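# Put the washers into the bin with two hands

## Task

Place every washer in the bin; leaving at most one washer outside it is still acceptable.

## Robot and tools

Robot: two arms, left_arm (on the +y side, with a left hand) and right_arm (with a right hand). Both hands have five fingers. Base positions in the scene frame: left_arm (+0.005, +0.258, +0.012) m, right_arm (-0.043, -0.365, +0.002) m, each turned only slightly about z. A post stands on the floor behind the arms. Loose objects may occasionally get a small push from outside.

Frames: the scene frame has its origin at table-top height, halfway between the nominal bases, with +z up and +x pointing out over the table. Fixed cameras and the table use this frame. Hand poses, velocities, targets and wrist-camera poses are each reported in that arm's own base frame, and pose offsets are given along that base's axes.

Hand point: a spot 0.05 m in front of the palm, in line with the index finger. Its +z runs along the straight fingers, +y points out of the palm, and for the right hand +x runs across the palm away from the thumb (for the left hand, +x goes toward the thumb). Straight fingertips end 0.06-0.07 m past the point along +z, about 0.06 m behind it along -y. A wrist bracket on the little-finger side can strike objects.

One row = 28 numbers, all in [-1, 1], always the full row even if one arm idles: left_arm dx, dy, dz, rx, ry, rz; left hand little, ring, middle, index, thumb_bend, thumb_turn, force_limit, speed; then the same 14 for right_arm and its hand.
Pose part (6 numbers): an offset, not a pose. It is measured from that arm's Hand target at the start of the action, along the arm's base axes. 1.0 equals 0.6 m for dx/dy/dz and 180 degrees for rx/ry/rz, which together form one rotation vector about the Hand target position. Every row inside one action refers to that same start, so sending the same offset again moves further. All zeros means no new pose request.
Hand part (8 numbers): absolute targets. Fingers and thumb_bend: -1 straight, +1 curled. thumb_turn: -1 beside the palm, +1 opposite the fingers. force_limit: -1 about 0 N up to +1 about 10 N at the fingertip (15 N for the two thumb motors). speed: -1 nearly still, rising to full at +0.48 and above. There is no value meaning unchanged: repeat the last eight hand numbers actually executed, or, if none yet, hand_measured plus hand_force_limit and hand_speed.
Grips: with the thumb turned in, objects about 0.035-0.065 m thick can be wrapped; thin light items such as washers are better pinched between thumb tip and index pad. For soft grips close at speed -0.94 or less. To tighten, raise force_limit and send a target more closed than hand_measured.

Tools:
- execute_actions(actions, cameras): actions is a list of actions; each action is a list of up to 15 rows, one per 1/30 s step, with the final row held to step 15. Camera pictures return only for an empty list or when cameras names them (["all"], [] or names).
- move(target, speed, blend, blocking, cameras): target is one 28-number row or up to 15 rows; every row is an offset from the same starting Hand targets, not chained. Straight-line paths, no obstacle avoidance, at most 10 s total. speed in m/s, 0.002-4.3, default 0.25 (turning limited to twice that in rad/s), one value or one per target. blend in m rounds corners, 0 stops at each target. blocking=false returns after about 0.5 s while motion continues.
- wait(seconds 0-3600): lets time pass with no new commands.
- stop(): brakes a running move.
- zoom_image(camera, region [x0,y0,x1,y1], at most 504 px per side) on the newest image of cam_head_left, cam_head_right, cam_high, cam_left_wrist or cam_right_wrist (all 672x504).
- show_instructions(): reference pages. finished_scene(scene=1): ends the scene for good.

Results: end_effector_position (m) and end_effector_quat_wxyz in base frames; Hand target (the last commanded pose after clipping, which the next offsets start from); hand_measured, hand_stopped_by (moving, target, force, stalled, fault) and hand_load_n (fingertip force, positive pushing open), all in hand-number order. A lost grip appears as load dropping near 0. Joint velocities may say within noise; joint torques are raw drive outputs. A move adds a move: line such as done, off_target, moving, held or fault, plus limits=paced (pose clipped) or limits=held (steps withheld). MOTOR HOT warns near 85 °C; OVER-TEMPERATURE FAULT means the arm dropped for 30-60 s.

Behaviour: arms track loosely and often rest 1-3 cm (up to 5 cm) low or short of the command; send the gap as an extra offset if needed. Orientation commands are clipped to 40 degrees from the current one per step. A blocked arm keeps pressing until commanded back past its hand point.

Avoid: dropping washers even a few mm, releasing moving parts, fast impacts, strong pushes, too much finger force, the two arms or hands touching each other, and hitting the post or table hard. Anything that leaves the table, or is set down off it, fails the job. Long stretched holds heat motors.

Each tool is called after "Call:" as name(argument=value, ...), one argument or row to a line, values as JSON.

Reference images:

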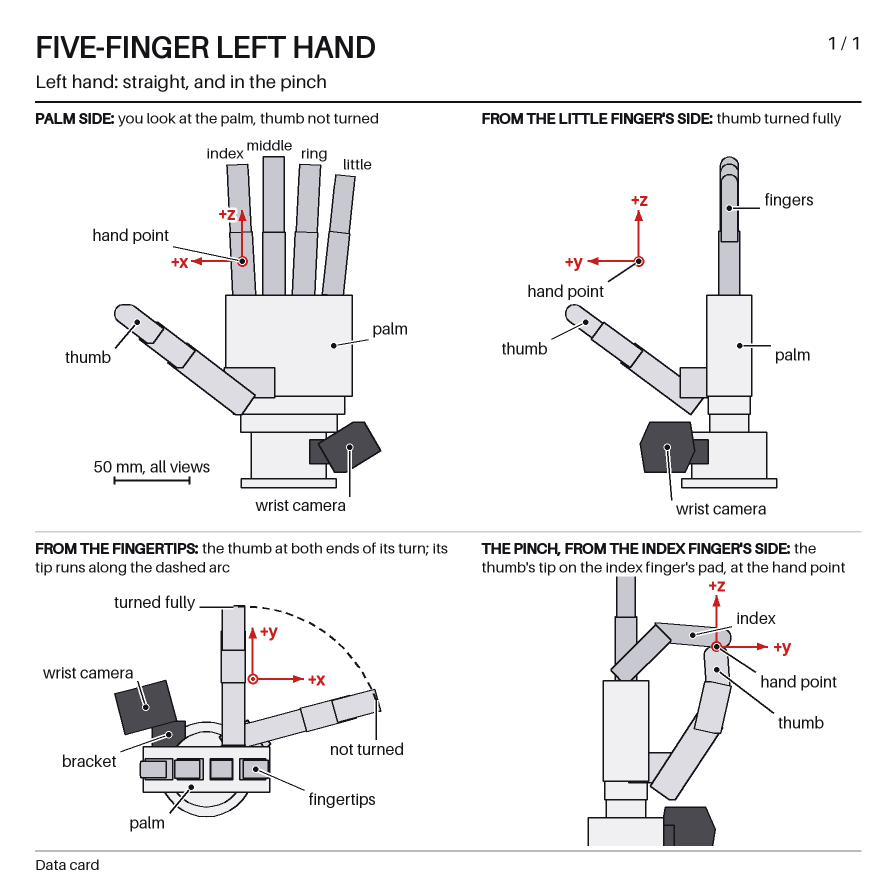

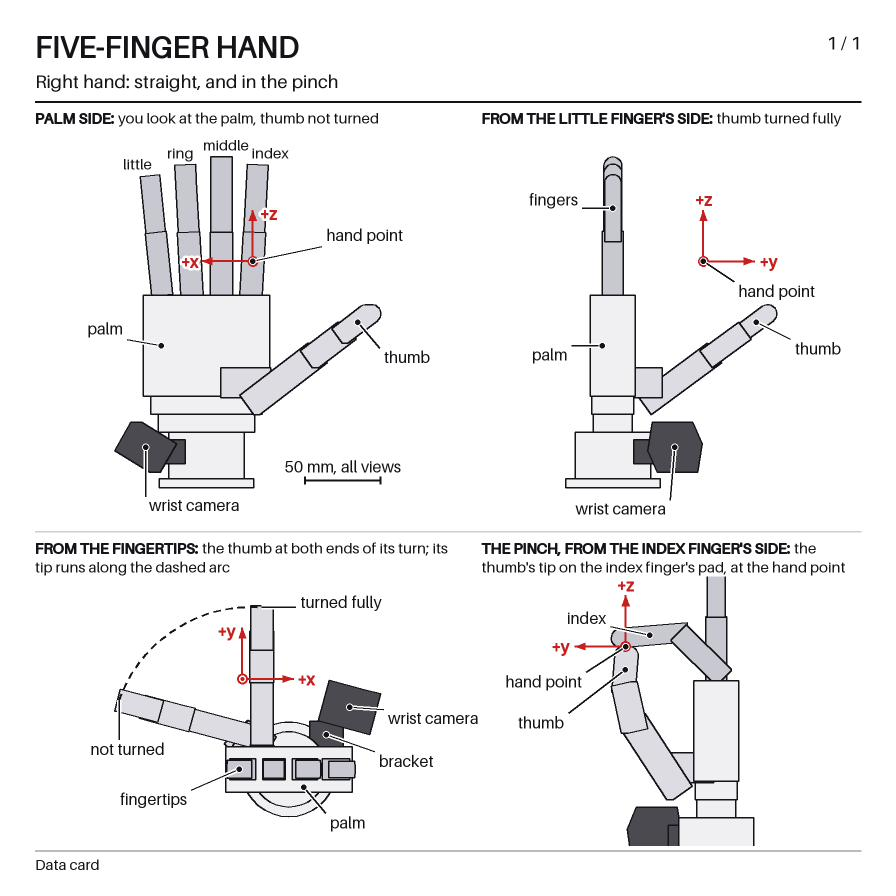

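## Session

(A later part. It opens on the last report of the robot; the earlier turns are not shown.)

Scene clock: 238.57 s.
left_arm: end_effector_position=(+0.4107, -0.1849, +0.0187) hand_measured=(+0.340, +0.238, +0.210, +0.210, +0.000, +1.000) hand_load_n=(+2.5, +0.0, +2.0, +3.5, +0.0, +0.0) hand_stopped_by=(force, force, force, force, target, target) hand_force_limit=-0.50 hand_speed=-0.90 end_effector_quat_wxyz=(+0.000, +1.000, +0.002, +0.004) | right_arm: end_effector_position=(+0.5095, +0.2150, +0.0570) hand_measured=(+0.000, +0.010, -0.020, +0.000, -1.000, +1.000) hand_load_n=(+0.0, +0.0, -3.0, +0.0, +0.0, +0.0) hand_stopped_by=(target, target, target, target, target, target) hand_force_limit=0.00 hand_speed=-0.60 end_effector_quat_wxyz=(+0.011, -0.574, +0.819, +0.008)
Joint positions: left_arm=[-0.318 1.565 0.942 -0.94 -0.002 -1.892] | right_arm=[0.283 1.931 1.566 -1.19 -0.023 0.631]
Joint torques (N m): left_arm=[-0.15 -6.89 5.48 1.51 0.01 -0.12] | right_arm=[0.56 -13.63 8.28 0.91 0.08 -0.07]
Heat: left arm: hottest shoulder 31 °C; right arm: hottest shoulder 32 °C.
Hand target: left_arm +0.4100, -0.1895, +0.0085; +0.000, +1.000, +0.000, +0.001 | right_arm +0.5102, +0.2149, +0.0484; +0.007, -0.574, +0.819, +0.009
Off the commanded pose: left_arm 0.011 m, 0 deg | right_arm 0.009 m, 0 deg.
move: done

Call:
move(
  target=[
    [0,0,0,0,0,0,0.35,0.35,0.35,0.35,0,1,-0.5,-0.9, -0.142,0.066,0.010,0,0,0,0,0,-0.005,0,-1,1,0,-0.6],
  ],
  speed=0.08,
  cameras=["cam_right_wrist","cam_head_right"],
)

Call:
zoom_image(
  camera="cam_head_right",
  region=[280, 270, 440, 440],
)

Call:
zoom_image(
  camera="cam_right_wrist",
  region=[230, 30, 480, 280],
)

Scene clock: 242.63 s.
left_arm: end_effector_position=(+0.4107, -0.1850, +0.0187) hand_measured=(+0.340, +0.238, +0.210, +0.210, +0.000, +1.000) hand_load_n=(+2.0, +0.0, +1.5, +3.5, +0.0, +0.0) hand_stopped_by=(force, force, force, force, target, target) hand_force_limit=-0.50 hand_speed=-0.90 end_effector_quat_wxyz=(+0.000, +1.000, -0.002, +0.005) | right_arm: end_effector_position=(+0.4307, +0.2476, +0.0542) hand_measured=(+0.000, +0.000, -0.006, +0.000, -1.000, +1.000) hand_load_n=(+0.0, +0.0, -0.5, -1.0, +0.0, +0.0) hand_stopped_by=(target, target, target, target, target, target) hand_force_limit=0.00 hand_speed=-0.60 end_effector_quat_wxyz=(+0.006, -0.572, +0.820, +0.008)
Joint positions: left_arm=[-0.318 1.565 0.942 -0.939 -0.004 -1.885] | right_arm=[0.388 1.786 1.341 -1.118 -0.017 0.741]
Joint torques (N m): left_arm=[-0.15 -6.89 5.48 1.47 0.05 -0.17] | right_arm=[2.14 -13.8 7.39 0.55 -0.15 0.02]
Heat: left arm: hottest shoulder 31 °C; right arm: hottest shoulder 32 °C.
Hand target: left_arm +0.4100, -0.1895, +0.0085; +0.000, +1.000, +0.000, +0.001 | right_arm +0.4249, +0.2545, +0.0543; +0.007, -0.574, +0.819, +0.008
Off the commanded pose: left_arm 0.011 m, 0 deg | right_arm 0.009 m, 0 deg.
move: done
cam_right_wrist: T_world_to_cam=[[-0.99557, 0.09147, -0.0218, 0.41039], [0.06412, 0.82996, 0.55412, -0.26577], [0.06878, 0.55026, -0.83215, -0.00557]] pos_world=[0.426, 0.1861, 0.15158]
Images, in order (width x height): cam_head_right 672x504, cam_right_wrist 672x504.

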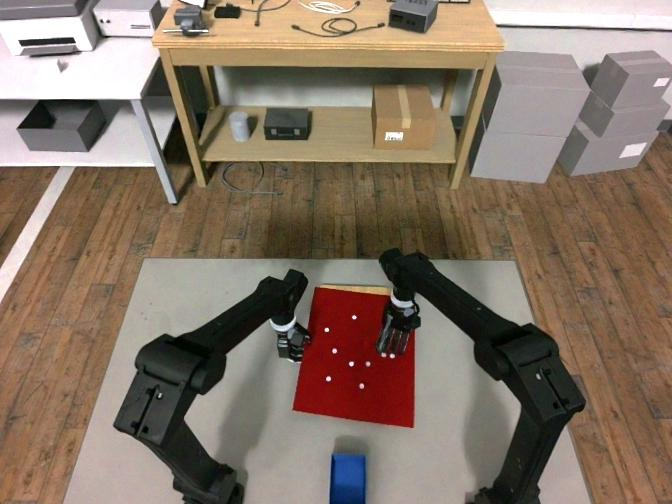

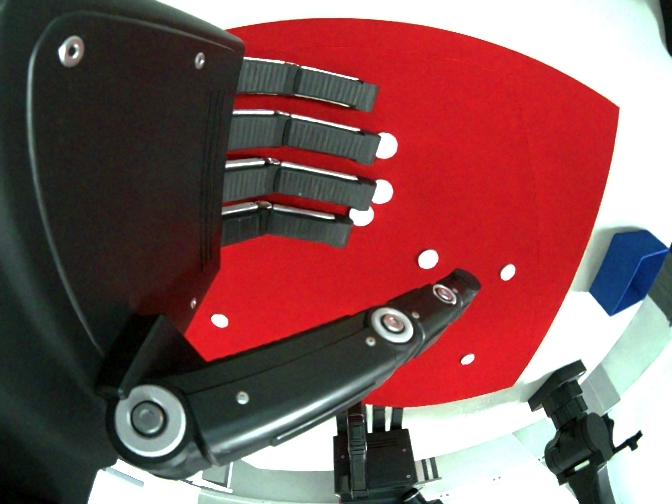

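Scaled by 2.965 from the camera's image (finer frame: 960x720).

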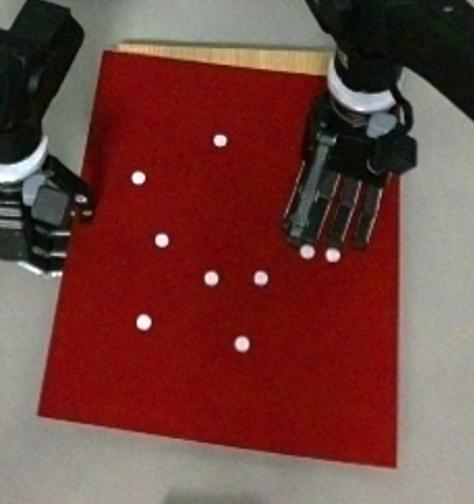

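Scaled by 2.016 from the camera's image (finer frame: 960x720).

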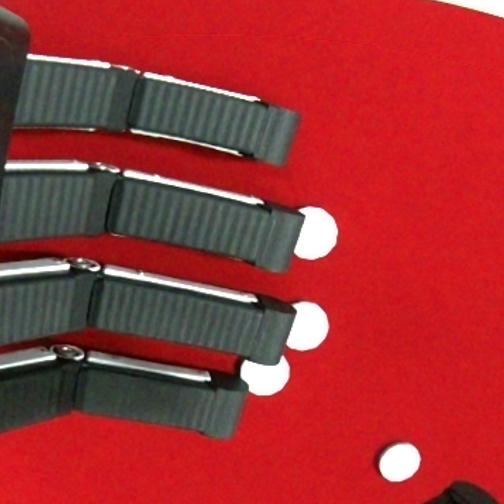

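Call:
move(
  target=[
    [0,0,0,0,0,0,0.35,0.35,0.35,0.35,0,1,-0.5,-0.9, -0.1405,0.0525,-0.003,0,0,0,0,0,-0.005,0,-1,1,0,-0.6],
  ],
  speed=0.08,
  cameras=["cam_right_wrist","cam_head_right"],
)

Call:
zoom_image(
  camera="cam_head_right",
  region=[280, 270, 440, 440],
)

Call:
zoom_image(
  camera="cam_right_wrist",
  region=[230, 30, 480, 280],
)

Scene clock: 246.13 s.
left_arm: end_effector_position=(+0.4106, -0.1850, +0.0187) hand_measured=(+0.340, +0.238, +0.210, +0.210, +0.000, +1.000) hand_load_n=(+2.0, +0.0, +2.0, +3.5, +0.0, +0.0) hand_stopped_by=(force, force, force, force, target, target) hand_force_limit=-0.50 hand_speed=-0.90 end_effector_quat_wxyz=(+0.000, +1.000, -0.002, +0.005) | right_arm: end_effector_position=(+0.3469, +0.2810, +0.0526) hand_measured=(+0.000, +0.000, -0.006, +0.000, -1.000, +1.000) hand_load_n=(+0.0, +0.0, -0.5, -1.0, +0.0, +0.0) hand_stopped_by=(target, target, target, target, target, target) hand_force_limit=0.00 hand_speed=-0.60 end_effector_quat_wxyz=(+0.006, -0.571, +0.821, +0.008)
Joint positions: left_arm=[-0.318 1.565 0.942 -0.939 -0.004 -1.884] | right_arm=[0.526 1.645 1.144 -1.06 -0.016 0.882]
Joint torques (N m): left_arm=[-0.15 -6.89 5.48 1.47 0.06 -0.17] | right_arm=[1.08 -11.34 7.42 0.5 -0.08 -0.02]
Heat: left arm: hottest shoulder 31 °C; right arm: hottest shoulder 32 °C.
Hand target: left_arm +0.4100, -0.1895, +0.0085; +0.000, +1.000, +0.000, +0.001 | right_arm +0.3407, +0.2861, +0.0527; +0.007, -0.574, +0.819, +0.008
Off the commanded pose: left_arm 0.011 m, 1 deg | right_arm 0.008 m, 0 deg.
move: done
cam_right_wrist: T_world_to_cam=[[-0.99529, 0.09452, -0.02175, 0.32301], [0.06664, 0.8294, 0.55466, -0.28796], [0.07047, 0.5506, -0.83179, -0.02016]] pos_world=[0.3421, 0.2194, 0.14998]
Images, in order (width x height): cam_head_right 672x504, cam_right_wrist 672x504.

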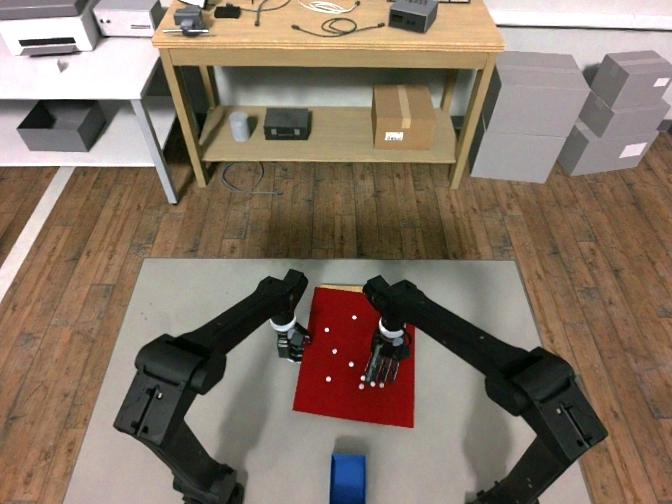

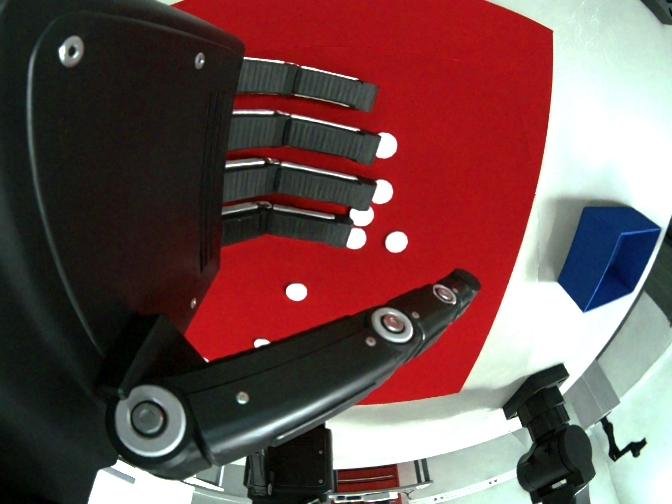

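Scaled by 2.965 from the camera's image (finer frame: 960x720).

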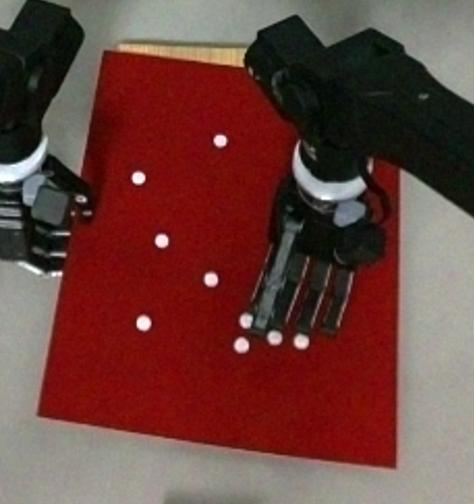

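Scaled by 2.016 from the camera's image (finer frame: 960x720).

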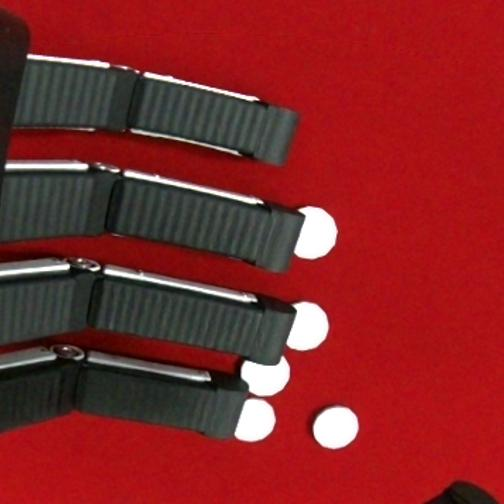

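Call:
move(
  target=[
    [0,0,0,0,0,0,0.35,0.35,0.35,0.35,0,1,-0.5,-0.9, -0.07,0.030,-0.002,0,0,0,0,0,-0.005,0,-1,1,0,-0.6],
  ],
  speed=0.08,
  cameras=["cam_right_wrist","cam_head_right"],
)

Call:
zoom_image(
  camera="cam_head_right",
  region=[280, 270, 440, 440],
)

Call:
zoom_image(
  camera="cam_right_wrist",
  region=[230, 30, 480, 280],
)

Scene clock: 251.00 s.
left_arm: end_effector_position=(+0.4106, -0.1850, +0.0187) hand_measured=(+0.340, +0.238, +0.210, +0.210, +0.000, +1.000) hand_load_n=(+2.5, +0.0, +1.5, +3.5, +0.0, +0.0) hand_stopped_by=(force, force, force, force, target, target) hand_force_limit=-0.50 hand_speed=-0.90 end_effector_quat_wxyz=(+0.000, +1.000, -0.002, +0.005) | right_arm: end_effector_position=(+0.3049, +0.2993, +0.0518) hand_measured=(+0.000, +0.000, -0.006, +0.000, -1.000, +1.000) hand_load_n=(+0.0, +0.0, -1.0, -1.0, +0.0, +0.0) hand_stopped_by=(target, target, target, target, target, target) hand_force_limit=0.00 hand_speed=-0.60 end_effector_quat_wxyz=(+0.006, -0.572, +0.820, +0.007)
Joint positions: left_arm=[-0.318 1.565 0.942 -0.939 -0.004 -1.884] | right_arm=[0.613 1.586 1.069 -1.042 -0.015 0.966]
Joint torques (N m): left_arm=[-0.21 -6.95 5.48 1.46 0.06 -0.17] | right_arm=[2.2 -10.46 7.16 0.7 -0.14 0.01]
Heat: left arm: hottest shoulder 31 °C; right arm: hottest shoulder 32 °C.
Hand target: left_arm +0.4100, -0.1895, +0.0085; +0.000, +1.000, +0.000, +0.001 | right_arm +0.2986, +0.3040, +0.0514; +0.007, -0.574, +0.819, +0.009
Off the commanded pose: left_arm 0.011 m, 1 deg | right_arm 0.008 m, 0 deg.
move: done
cam_right_wrist: T_world_to_cam=[[-0.99558, 0.09141, -0.02139, 0.28044], [0.06432, 0.83016, 0.5538, -0.29932], [0.06838, 0.54998, -0.83237, -0.02701]] pos_world=[0.3003, 0.2377, 0.14927]
Images, in order (width x height): cam_head_right 672x504, cam_right_wrist 672x504.

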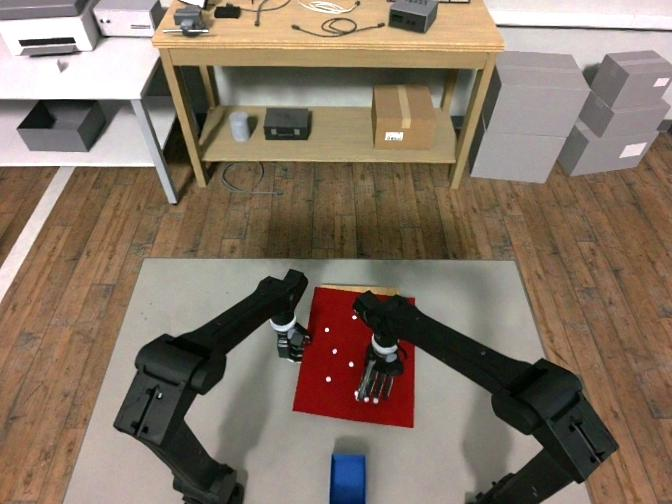

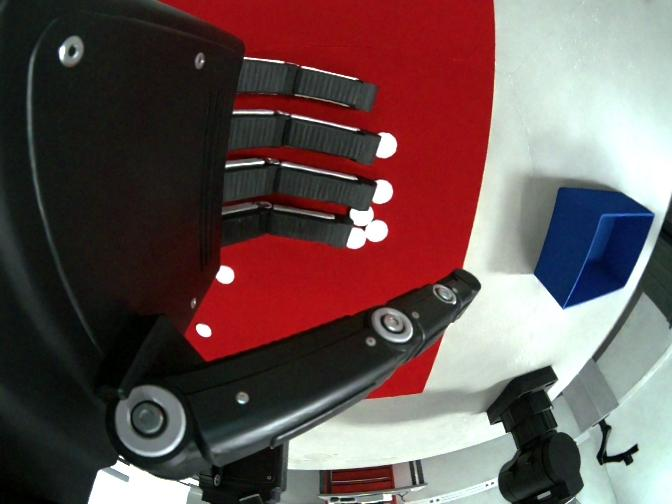

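Scaled by 2.965 from the camera's image (finer frame: 960x720).

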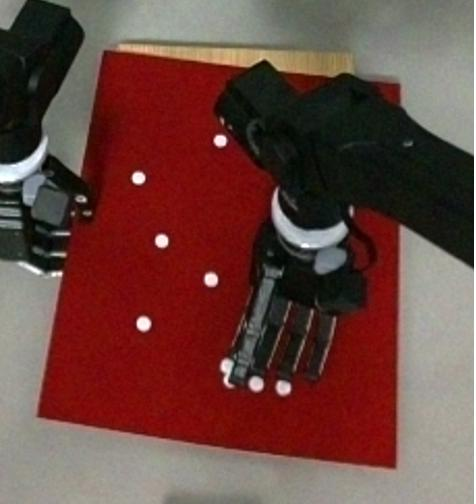

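Scaled by 2.016 from the camera's image (finer frame: 960x720).

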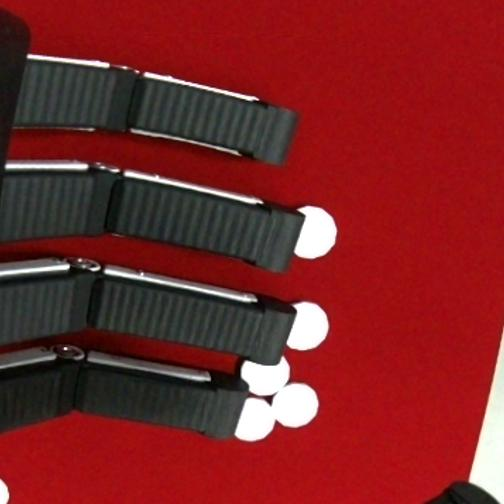

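Call:
move(
  target=[
    [0,0,0,0,0,0,0.35,0.35,0.35,0.35,0,1,-0.5,-0.9, 0,0,0.1,0,0,0,0,0,-0.005,0,-1,1,0,-0.6],
    [0,0,0,0,0,0,0.35,0.35,0.35,0.35,0,1,-0.5,-0.9, 0.429,0.055,0.1,0,0,0.117,0,0,-0.005,0,-1,1,0,-0.6],
    [0,0,0,0,0,0,0.35,0.35,0.35,0.35,0,1,-0.5,-0.9, 0.429,0.055,0.03,0,0,0.117,0,0,-0.005,0,-1,1,0,-0.6],
  ],
  speed=0.2,
  cameras=["cam_right_wrist","cam_head_right"],
)

Call:
zoom_image(
  camera="cam_head_right",
  region=[280, 270, 440, 440],
)

Scene clock: 260.37 s.
left_arm: end_effector_position=(+0.4107, -0.1850, +0.0187) hand_measured=(+0.340, +0.238, +0.210, +0.210, +0.000, +1.000) hand_load_n=(+2.5, +0.0, +2.0, +3.5, +0.0, +0.0) hand_stopped_by=(force, force, force, force, target, target) hand_force_limit=-0.50 hand_speed=-0.90 end_effector_quat_wxyz=(+0.000, +1.000, -0.002, +0.005) | right_arm: end_effector_position=(+0.5503, +0.3397, +0.0681) hand_measured=(+0.000, +0.000, -0.006, +0.000, -1.000, +1.000) hand_load_n=(+0.0, +0.0, +0.0, +0.0, +0.0, +0.0) hand_stopped_by=(target, target, target, target, target, target) hand_force_limit=0.00 hand_speed=-0.60 end_effector_quat_wxyz=(+0.002, +0.714, -0.700, -0.011)
Joint positions: left_arm=[-0.318 1.565 0.942 -0.939 -0.004 -1.884] | right_arm=[0.465 2.237 2.103 -1.446 -0.019 0.446]
Joint torques (N m): left_arm=[-0.15 -6.95 5.48 1.46 0.06 -0.17] | right_arm=[-1.08 -19.66 9.61 0.64 -0.14 -0.21]
Heat: left arm: hottest shoulder 31 °C; right arm: hottest shoulder 32 °C.
Hand target: left_arm +0.4100, -0.1895, +0.0085; +0.000, +1.000, +0.000, +0.001 | right_arm +0.5561, +0.3370, +0.0695; -0.005, +0.714, -0.700, -0.010
Off the commanded pose: left_arm 0.011 m, 1 deg | right_arm 0.006 m, 1 deg.
move: done
cam_right_wrist: T_world_to_cam=[[-0.96103, -0.27629, -0.00938, 0.6265], [-0.23527, 0.79959, 0.55254, -0.18237], [-0.14516, 0.53322, -0.83343, 0.0707]] pos_world=[0.56944, 0.28122, 0.16556]
Images, in order (width x height): cam_head_right 672x504, cam_right_wrist 672x504.

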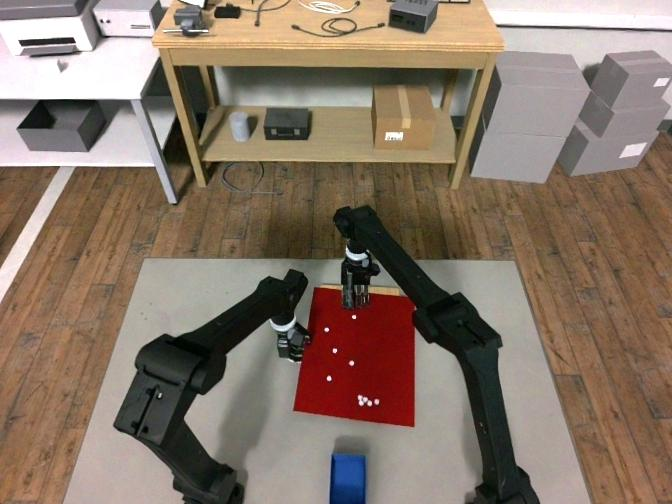

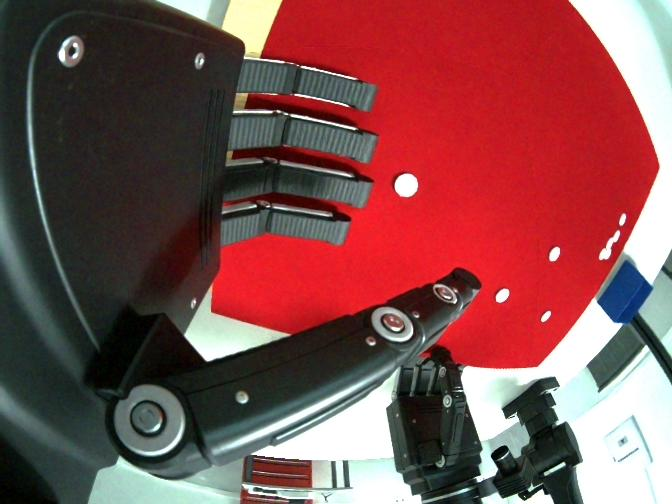

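Scaled by 2.965 from the camera's image (finer frame: 960x720).

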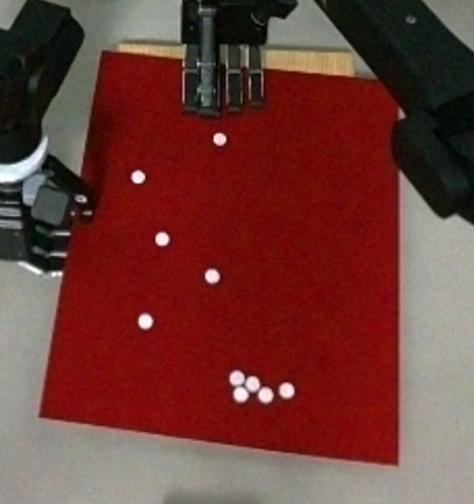

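Call:
move(
  target=[
    [0,0,0,0,0,0,0.35,0.35,0.35,0.35,0,1,-0.5,-0.9, 0,0,-0.018,0,0,0,0,0,-0.005,0,-1,1,0,-0.6],
    [0,0,0,0,0,0,0.35,0.35,0.35,0.35,0,1,-0.5,-0.9, -0.215,0.009,-0.027,0,0,0,0,0,-0.005,0,-1,1,0,-0.6],
  ],
  speed=0.1,
  cameras=["cam_right_wrist","cam_head_right"],
)

Call:
zoom_image(
  camera="cam_head_right",
  region=[280, 270, 440, 440],
)

Call:
zoom_image(
  camera="cam_right_wrist",
  region=[230, 30, 480, 280],
)

Scene clock: 265.73 s.
left_arm: end_effector_position=(+0.4107, -0.1850, +0.0187) hand_measured=(+0.340, +0.238, +0.210, +0.210, +0.000, +1.000) hand_load_n=(+2.5, +0.0, +2.0, +3.5, +0.0, +0.0) hand_stopped_by=(force, force, force, force, target, target) hand_force_limit=-0.50 hand_speed=-0.90 end_effector_quat_wxyz=(+0.000, +1.000, -0.002, +0.005) | right_arm: end_effector_position=(+0.4368, +0.3350, +0.0567) hand_measured=(+0.000, +0.000, -0.006, +0.000, -1.000, +1.000) hand_load_n=(+0.0, -1.0, -0.5, -1.0, +0.0, +0.0) hand_stopped_by=(target, target, target, target, target, target) hand_force_limit=0.00 hand_speed=-0.60 end_effector_quat_wxyz=(-0.008, +0.712, -0.703, -0.007)
Joint positions: left_arm=[-0.318 1.565 0.942 -0.939 -0.004 -1.884] | right_arm=[0.545 1.942 1.582 -1.198 -0.018 0.532]
Joint torques (N m): left_arm=[-0.15 -6.95 5.49 1.46 0.06 -0.18] | right_arm=[2.14 -15.27 7.42 0.51 -0.19 0.02]
Heat: left arm: hottest shoulder 31 °C; right arm: hottest shoulder 32 °C.
Hand target: left_arm +0.4100, -0.1895, +0.0085; +0.000, +1.000, +0.000, +0.001 | right_arm +0.4271, +0.3425, +0.0534; -0.005, +0.714, -0.700, -0.010
Off the commanded pose: left_arm 0.011 m, 1 deg | right_arm 0.013 m, 1 deg.
move: off_target (right_arm)
cam_right_wrist: T_world_to_cam=[[-0.9623, -0.27028, -0.03046, 0.51577], [-0.24114, 0.79599, 0.55521, -0.19531], [-0.12581, 0.54162, -0.83115, 0.0359]] pos_world=[0.45375, 0.27542, 0.15398]
Images, in order (width x height): cam_head_right 672x504, cam_right_wrist 672x504.

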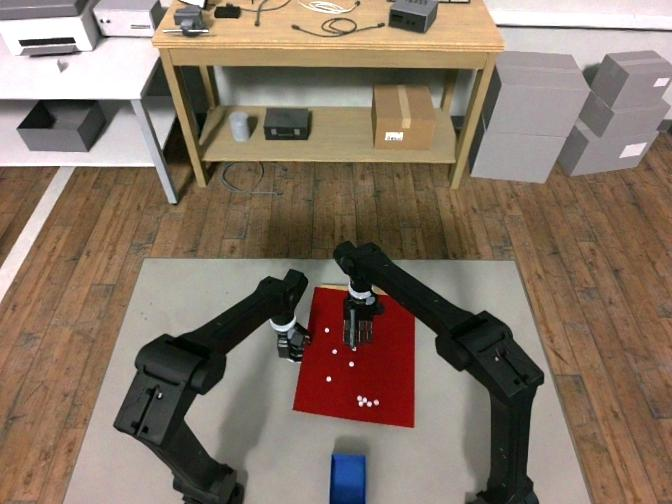

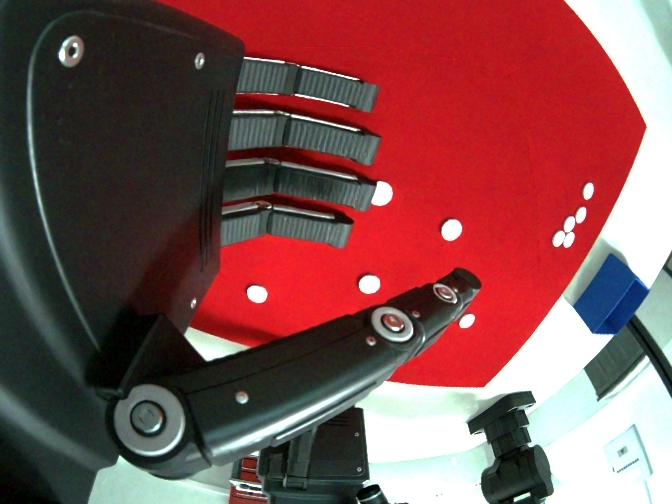

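Scaled by 2.965 from the camera's image (finer frame: 960x720).

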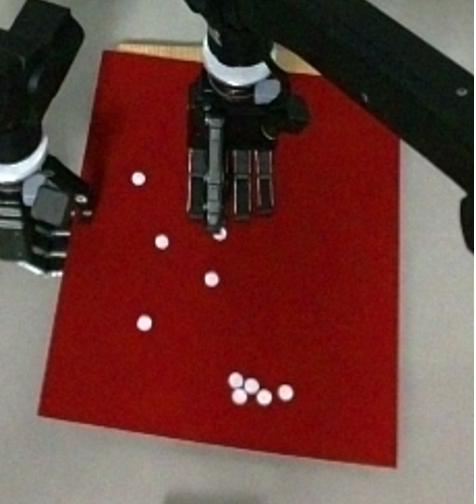

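Scaled by 2.016 from the camera's image (finer frame: 960x720).

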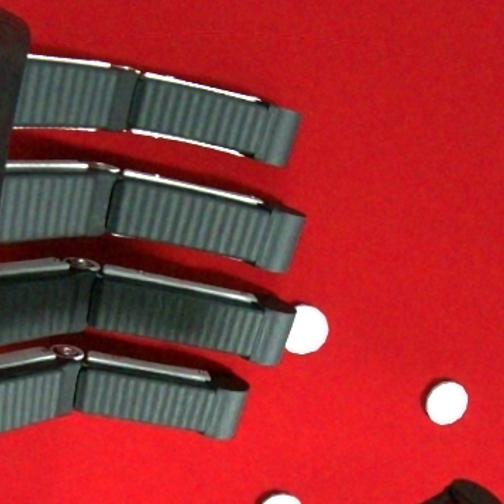

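Call:
move(
  target=[
    [0,0,0,0,0,0,0.35,0.35,0.35,0.35,0,1,-0.5,-0.9, -0.19,-0.004,-0.003,0,0,0,0,0,-0.005,0,-1,1,0,-0.6],
  ],
  speed=0.1,
  cameras=["cam_right_wrist","cam_head_right"],
)

Call:
zoom_image(
  camera="cam_head_right",
  region=[280, 270, 440, 440],
)

Call:
zoom_image(
  camera="cam_right_wrist",
  region=[230, 30, 480, 280],
)

Scene clock: 269.33 s.
left_arm: end_effector_position=(+0.4107, -0.1850, +0.0187) hand_measured=(+0.340, +0.238, +0.210, +0.210, +0.000, +1.000) hand_load_n=(+3.0, +0.0, +1.0, +3.5, +0.0, +0.0) hand_stopped_by=(force, force, force, force, target, target) hand_force_limit=-0.50 hand_speed=-0.90 end_effector_quat_wxyz=(+0.000, +1.000, -0.002, +0.005) | right_arm: end_effector_position=(+0.3208, +0.3359, +0.0532) hand_measured=(+0.000, +0.000, -0.006, +0.000, -1.000, +1.000) hand_load_n=(+0.0, -0.5, -0.5, -1.0, +0.0, +0.0) hand_stopped_by=(target, target, target, target, target, target) hand_force_limit=0.00 hand_speed=-0.60 end_effector_quat_wxyz=(-0.007, +0.712, -0.702, -0.008)
Joint positions: left_arm=[-0.318 1.565 0.942 -0.939 -0.004 -1.884] | right_arm=[0.67 1.722 1.249 -1.087 -0.018 0.655]
Joint torques (N m): left_arm=[-0.09 -7 5.49 1.46 0.05 -0.18] | right_arm=[1.49 -12.16 7.1 0.47 -0.13 0.04]
Heat: left arm: hottest shoulder 31 °C; right arm: hottest shoulder 32 °C.
Hand target: left_arm +0.4100, -0.1895, +0.0085; +0.000, +1.000, +0.000, +0.001 | right_arm +0.3130, +0.3401, +0.0515; -0.005, +0.714, -0.700, -0.010
Off the commanded pose: left_arm 0.011 m, 1 deg | right_arm 0.009 m, 0 deg.
move: done
cam_right_wrist: T_world_to_cam=[[-0.96189, -0.27216, -0.02614, 0.40455], [-0.24036, 0.79613, 0.55534, -0.22241], [-0.13033, 0.54046, -0.83121, 0.01972]] pos_world=[0.33825, 0.27652, 0.15048]
Images, in order (width x height): cam_head_right 672x504, cam_right_wrist 672x504.

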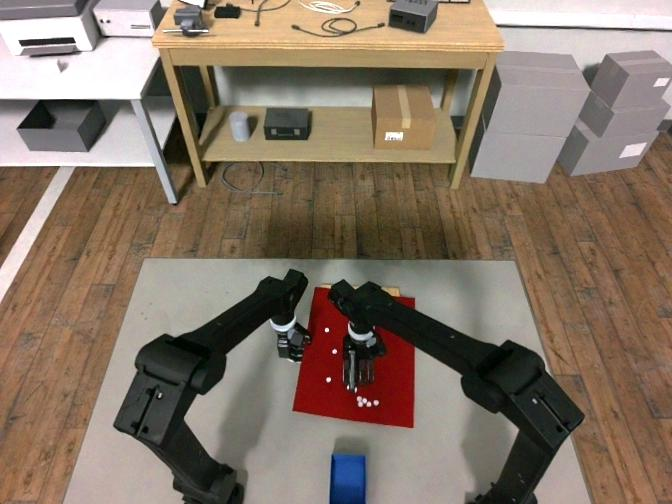

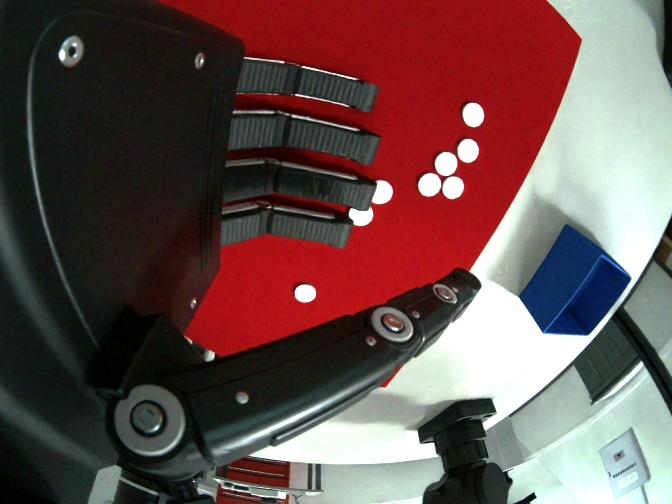

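Scaled by 2.965 from the camera's image (finer frame: 960x720).

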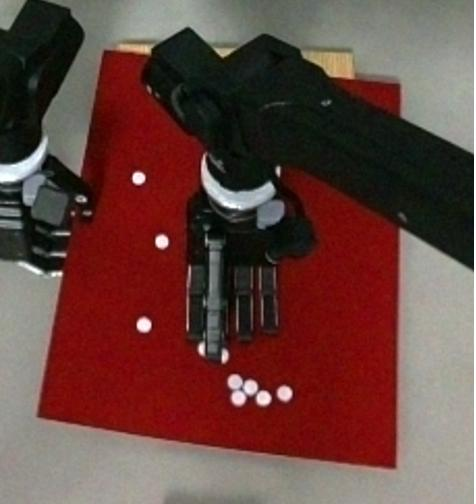

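Scaled by 2.016 from the camera's image (finer frame: 960x720).

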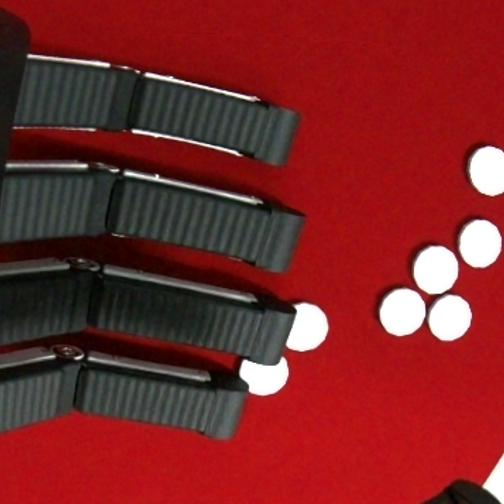

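Call:
move(
  target=[
    [0,0,0.006,0,0,0,0.1,0.1,0.1,0.1,-0.4,1,-0.5,-0.7, 0,0,0.1,0,0,0,0,0,-0.005,0,-1,1,0,-0.6],
  ],
  speed=0.1,
  cameras=["cam_left_wrist","cam_head_right"],
)

Call:
zoom_image(
  camera="cam_head_right",
  region=[280, 270, 440, 440],
)

Scene clock: 283.10 s.
left_arm: end_effector_position=(+0.4113, -0.1851, +0.0151) hand_measured=(+0.100, +0.100, +0.100, +0.100, -0.400, +1.000) hand_load_n=(+0.0, +0.0, +0.0, +0.0, +0.0, +0.0) hand_stopped_by=(target, target, target, target, target, target) hand_force_limit=-0.50 hand_speed=-0.70 end_effector_quat_wxyz=(-0.001, +1.000, +0.001, +0.003) | right_arm: end_effector_position=(+0.3071, +0.3263, +0.0940) hand_measured=(+0.000, +0.000, -0.006, +0.000, -1.000, +1.000) hand_load_n=(+0.0, +0.0, +0.0, +0.0, -0.5, +0.0) hand_stopped_by=(target, target, target, target, target, target) hand_force_limit=0.00 hand_speed=-0.60 end_effector_quat_wxyz=(+0.016, +0.711, -0.702, -0.011)
Joint positions: left_arm=[-0.318 1.574 0.942 -0.934 -0.003 -1.89] | right_arm=[0.672 1.668 1.29 -1.226 -0.019 0.659]
Joint torques (N m): left_arm=[-0.21 -8.18 5.79 0.92 0.03 -0.12] | right_arm=[1.67 -12.22 12.14 -0.09 -0.11 -0.02]
Heat: left arm: hottest shoulder 31 °C; right arm: hottest shoulder 31 °C.
Hand target: left_arm +0.4100, -0.1895, +0.0122; +0.000, +1.000, +0.000, +0.001 | right_arm +0.3130, +0.3400, +0.1114; -0.005, +0.714, -0.700, -0.010
Off the commanded pose: left_arm 0.005 m, 0 deg | right_arm 0.023 m, 2 deg.
move: off_target (right_arm)
cam_left_wrist: T_world_to_cam=[[0.26649, 0.96372, -0.01522, 0.07176], [0.8411, -0.22481, 0.49194, -0.39233], [0.47067, -0.1439, -0.8705, -0.09212]] pos_world=[0.35422, -0.17062, 0.11391]
Images, in order (width x height): cam_head_right 672x504, cam_left_wrist 672x504.

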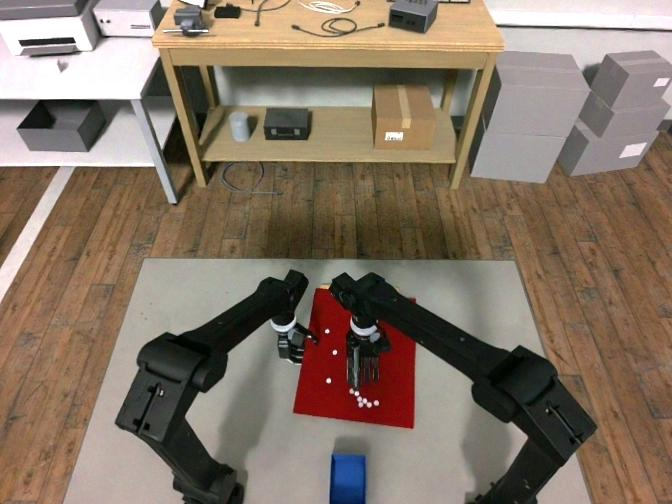

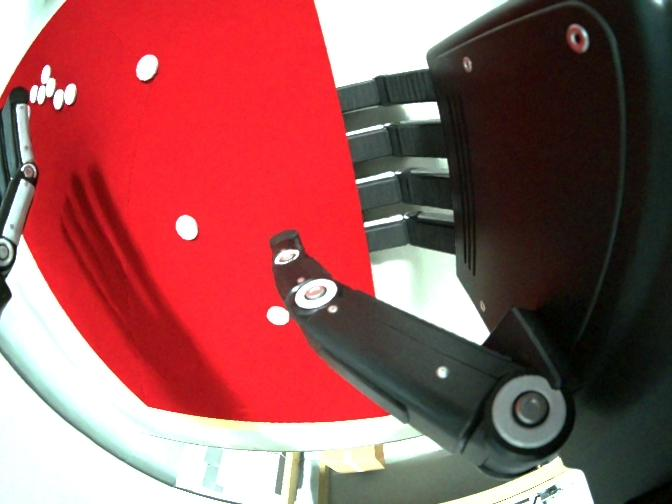

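Scaled by 2.965 from the camera's image (finer frame: 960x720).

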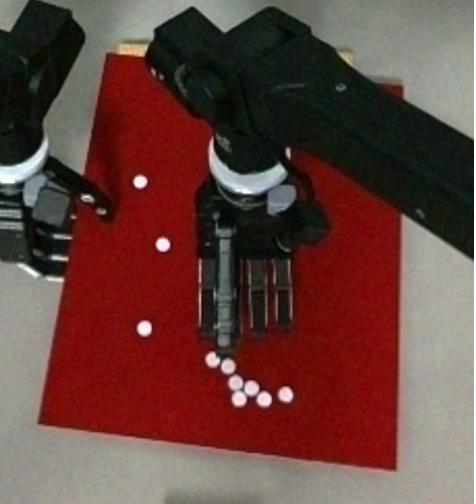

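Call:
move(
  target=[
    [0,0.167,0,0,0,0,0.1,0.1,0.1,0.1,-1,1,-0.5,-0.3, 0,0,0.1,0,0,0,0,0,-0.005,0,-1,1,0,-0.6],
    [0,0.167,0.217,0,0,0,0,0,-0.005,0,-1,1,0,-0.6, 0.133,-0.39,0.13,0,0,0,0,0,-0.005,0,-1,1,0,-0.6],
    [0.125,-0.048,0.18,0,0,-0.364,0,0,-0.005,0,-1,1,0,-0.6, 0.133,-0.39,0.13,0,0,0,0,0,-0.005,0,-1,1,0,-0.6],
  ],
  speed=0.2,
  cameras=["all"],
)

Scene clock: 297.83 s.
left_arm: end_effector_position=(+0.4747, -0.2112, +0.1114) hand_measured=(+0.000, +0.000, -0.006, +0.000, -1.000, +1.000) hand_load_n=(+0.0, +0.0, +0.0, +0.0, +0.0, +0.0) hand_stopped_by=(target, target, target, target, target, target) hand_force_limit=0.00 hand_speed=-0.60 end_effector_quat_wxyz=(+0.004, +0.845, -0.534, -0.010) | right_arm: end_effector_position=(+0.3833, +0.1039, +0.1752) hand_measured=(+0.000, +0.000, -0.006, +0.000, -1.000, +1.000) hand_load_n=(+0.0, +0.0, +0.0, +0.0, +0.0, +0.0) hand_stopped_by=(target, target, target, target, target, target) hand_force_limit=0.00 hand_speed=-0.60 end_effector_quat_wxyz=(+0.009, +0.710, -0.704, -0.019)
Joint positions: left_arm=[-0.295 1.809 1.534 -1.317 0.002 -0.738] | right_arm=[0.157 1.556 1.373 -1.425 -0.02 0.148]
Joint torques (N m): left_arm=[-0.03 -12.57 10.04 0.42 -0.16 0.02] | right_arm=[0.44 -10.46 12.42 0.08 -0.04 -0.16]
Heat: left arm: hottest shoulder 31 °C; right arm: hottest shoulder 32 °C.
Hand target: left_arm +0.4850, -0.2183, +0.1202; +0.001, +0.841, -0.541, +0.000 | right_arm +0.3928, +0.1061, +0.1895; -0.005, +0.714, -0.700, -0.010
Off the commanded pose: left_arm 0.015 m, 2 deg | right_arm 0.017 m, 2 deg.
move: off_target (left_arm, right_arm); target 2's new numbers were sent with left_arm's hand 0.020 m and 2 deg from that target
cam_left_wrist: T_world_to_cam=[[0.98453, 0.1712, -0.03726, -0.42429], [0.16782, -0.8604, 0.48119, -0.31227], [0.05032, -0.48, -0.87582, 0.08732]] pos_world=[0.46574, -0.15413, 0.21093]
cam_right_wrist: T_world_to_cam=[[-0.96371, -0.26664, 0.01263, 0.39798], [-0.21447, 0.80159, 0.55808, -0.10139], [-0.15893, 0.53512, -0.82969, 0.26588]] pos_world=[0.40405, 0.04511, 0.27216]

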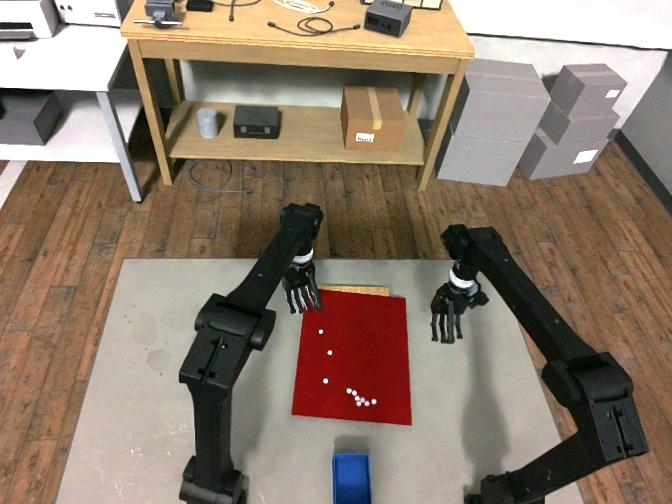

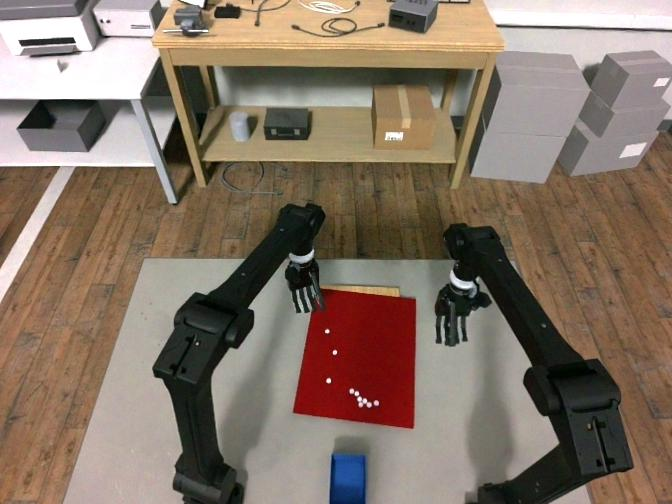

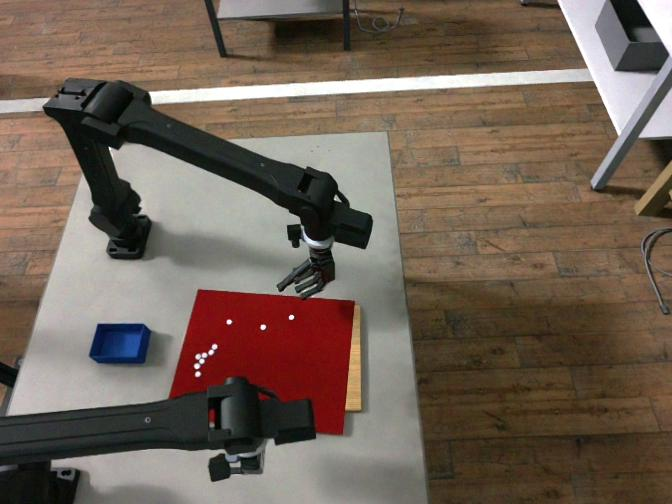

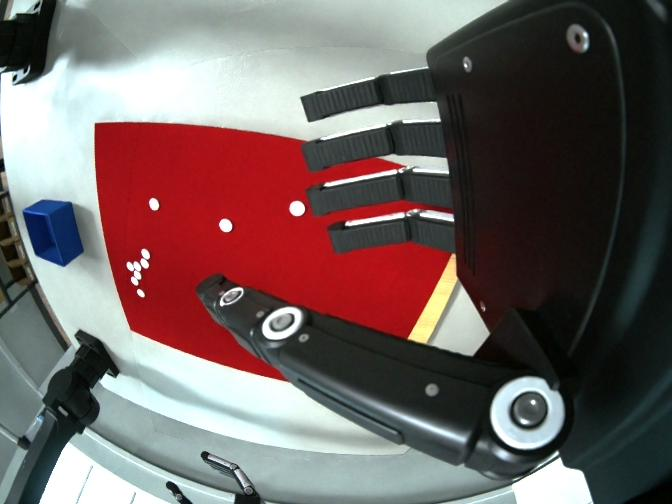

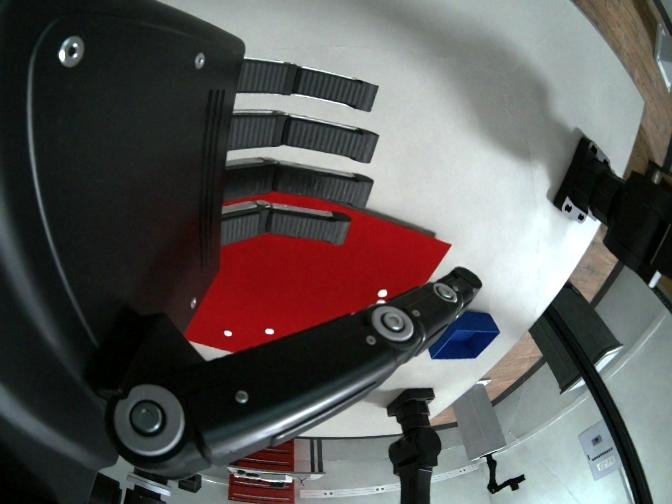

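Call:
move(
  target=[
    [0.009,-0.02,-0.105,0,0,0,0,0,-0.005,0,-1,1,0,-0.6, 0,0,0,0,0,0,0,0,-0.005,0,-1,1,0,-0.6],
  ],
  speed=0.15,
  cameras=["cam_left_wrist","cam_head_right"],
)

Call:
zoom_image(
  camera="cam_left_wrist",
  region=[80, 60, 430, 330],
)

Scene clock: 300.07 s.
left_arm: end_effector_position=(+0.4889, -0.2240, +0.0562) hand_measured=(+0.000, +0.000, -0.006, +0.000, -1.000, +1.000) hand_load_n=(+0.0, +0.0, +0.0, +0.0, +0.0, +0.0) hand_stopped_by=(target, target, target, target, target, target) hand_force_limit=0.00 hand_speed=-0.60 end_effector_quat_wxyz=(+0.003, +0.842, -0.540, -0.005) | right_arm: end_effector_position=(+0.3833, +0.1039, +0.1752) hand_measured=(+0.000, +0.000, -0.006, +0.000, -1.000, +1.000) hand_load_n=(+0.0, +0.0, +0.5, +0.0, +0.0, +0.0) hand_stopped_by=(target, target, target, target, target, target) hand_force_limit=0.00 hand_speed=-0.60 end_effector_quat_wxyz=(+0.009, +0.710, -0.704, -0.019)
Joint positions: left_arm=[-0.31 1.895 1.509 -1.197 0.002 -0.74] | right_arm=[0.157 1.556 1.373 -1.425 -0.02 0.148]
Joint torques (N m): left_arm=[-0.15 -14.27 6.82 1.03 -0.15 -0.12] | right_arm=[0.79 -11.28 12.49 0.14 -0.06 -0.2]
Heat: left arm: hottest shoulder 32 °C; right arm: hottest shoulder 32 °C.
Hand target: left_arm +0.4904, -0.2304, +0.0572; +0.000, +0.841, -0.541, +0.001 | right_arm +0.3928, +0.1061, +0.1895; -0.005, +0.714, -0.700, -0.010
Off the commanded pose: left_arm 0.007 m, 1 deg | right_arm 0.017 m, 2 deg.
move: done
cam_left_wrist: T_world_to_cam=[[0.98713, 0.15722, -0.02938, -0.44293], [0.15162, -0.86143, 0.48472, -0.29167], [0.0509, -0.48294, -0.87418, 0.03106]] pos_world=[0.47987, -0.16662, 0.15552]
Images, in order (width x height): cam_head_right 672x504, cam_left_wrist 672x504.

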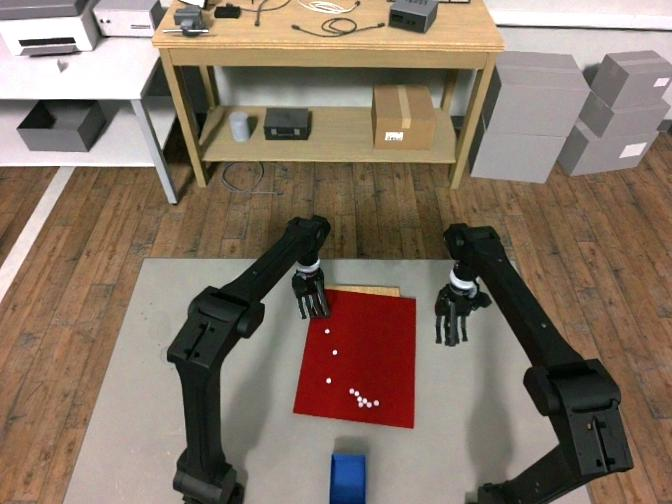

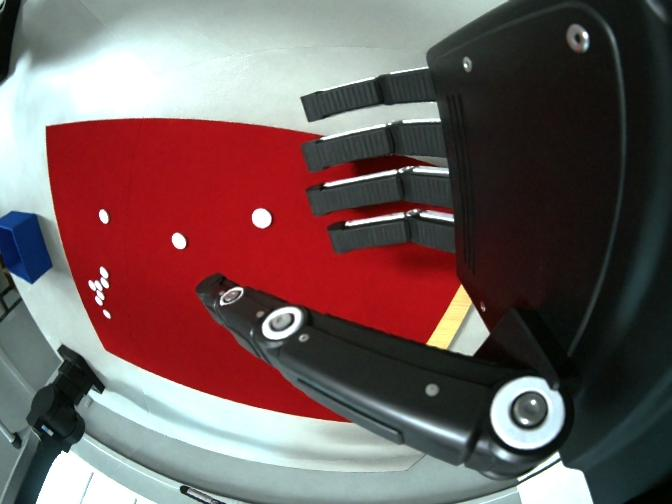

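Scaled by 1.440 from the camera's image (finer frame: 960x720).

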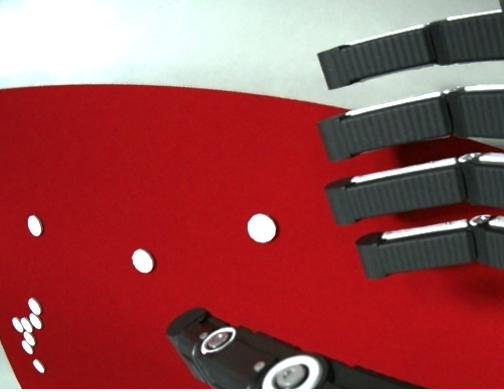

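Call:
move(
  target=[
    [0,0,-0.039,0,0,0,0,0,-0.005,0,-1,1,0,-0.6, 0,0,0,0,0,0,0,0,-0.005,0,-1,1,0,-0.6],
  ],
  speed=0.1,
)

Scene clock: 305.13 s.
left_arm: end_effector_position=(+0.4913, -0.2248, +0.0405) hand_measured=(+0.000, +0.000, -0.006, +0.000, -1.000, +1.000) hand_load_n=(+0.0, +0.0, +0.0, +0.0, +0.0, -0.5) hand_stopped_by=(target, target, target, target, target, target) hand_force_limit=0.00 hand_speed=-0.60 end_effector_quat_wxyz=(+0.001, +0.842, -0.540, +0.002) | right_arm: end_effector_position=(+0.3833, +0.1039, +0.1752) hand_measured=(+0.000, +0.000, -0.006, +0.000, -1.000, +1.000) hand_load_n=(+0.0, +0.0, +0.0, +0.0, -0.5, +0.0) hand_stopped_by=(target, target, target, target, target, target) hand_force_limit=0.00 hand_speed=-0.60 end_effector_quat_wxyz=(+0.009, +0.710, -0.704, -0.019)
Joint positions: left_arm=[-0.31 1.907 1.484 -1.144 0.002 -0.74] | right_arm=[0.157 1.556 1.373 -1.425 -0.02 0.148]
Joint torques (N m): left_arm=[-0.21 -13.22 6.41 1.09 -0.16 -0.11] | right_arm=[0.5 -10.93 12.66 0.06 -0.07 -0.16]
Heat: left arm: hottest shoulder 32 °C; right arm: hottest shoulder 32 °C.
Hand target: left_arm +0.4904, -0.2304, +0.0339; +0.000, +0.841, -0.541, +0.001 | right_arm +0.3928, +0.1061, +0.1895; -0.005, +0.714, -0.700, -0.010
Off the commanded pose: left_arm 0.009 m, 0 deg | right_arm 0.017 m, 2 deg.
move: done


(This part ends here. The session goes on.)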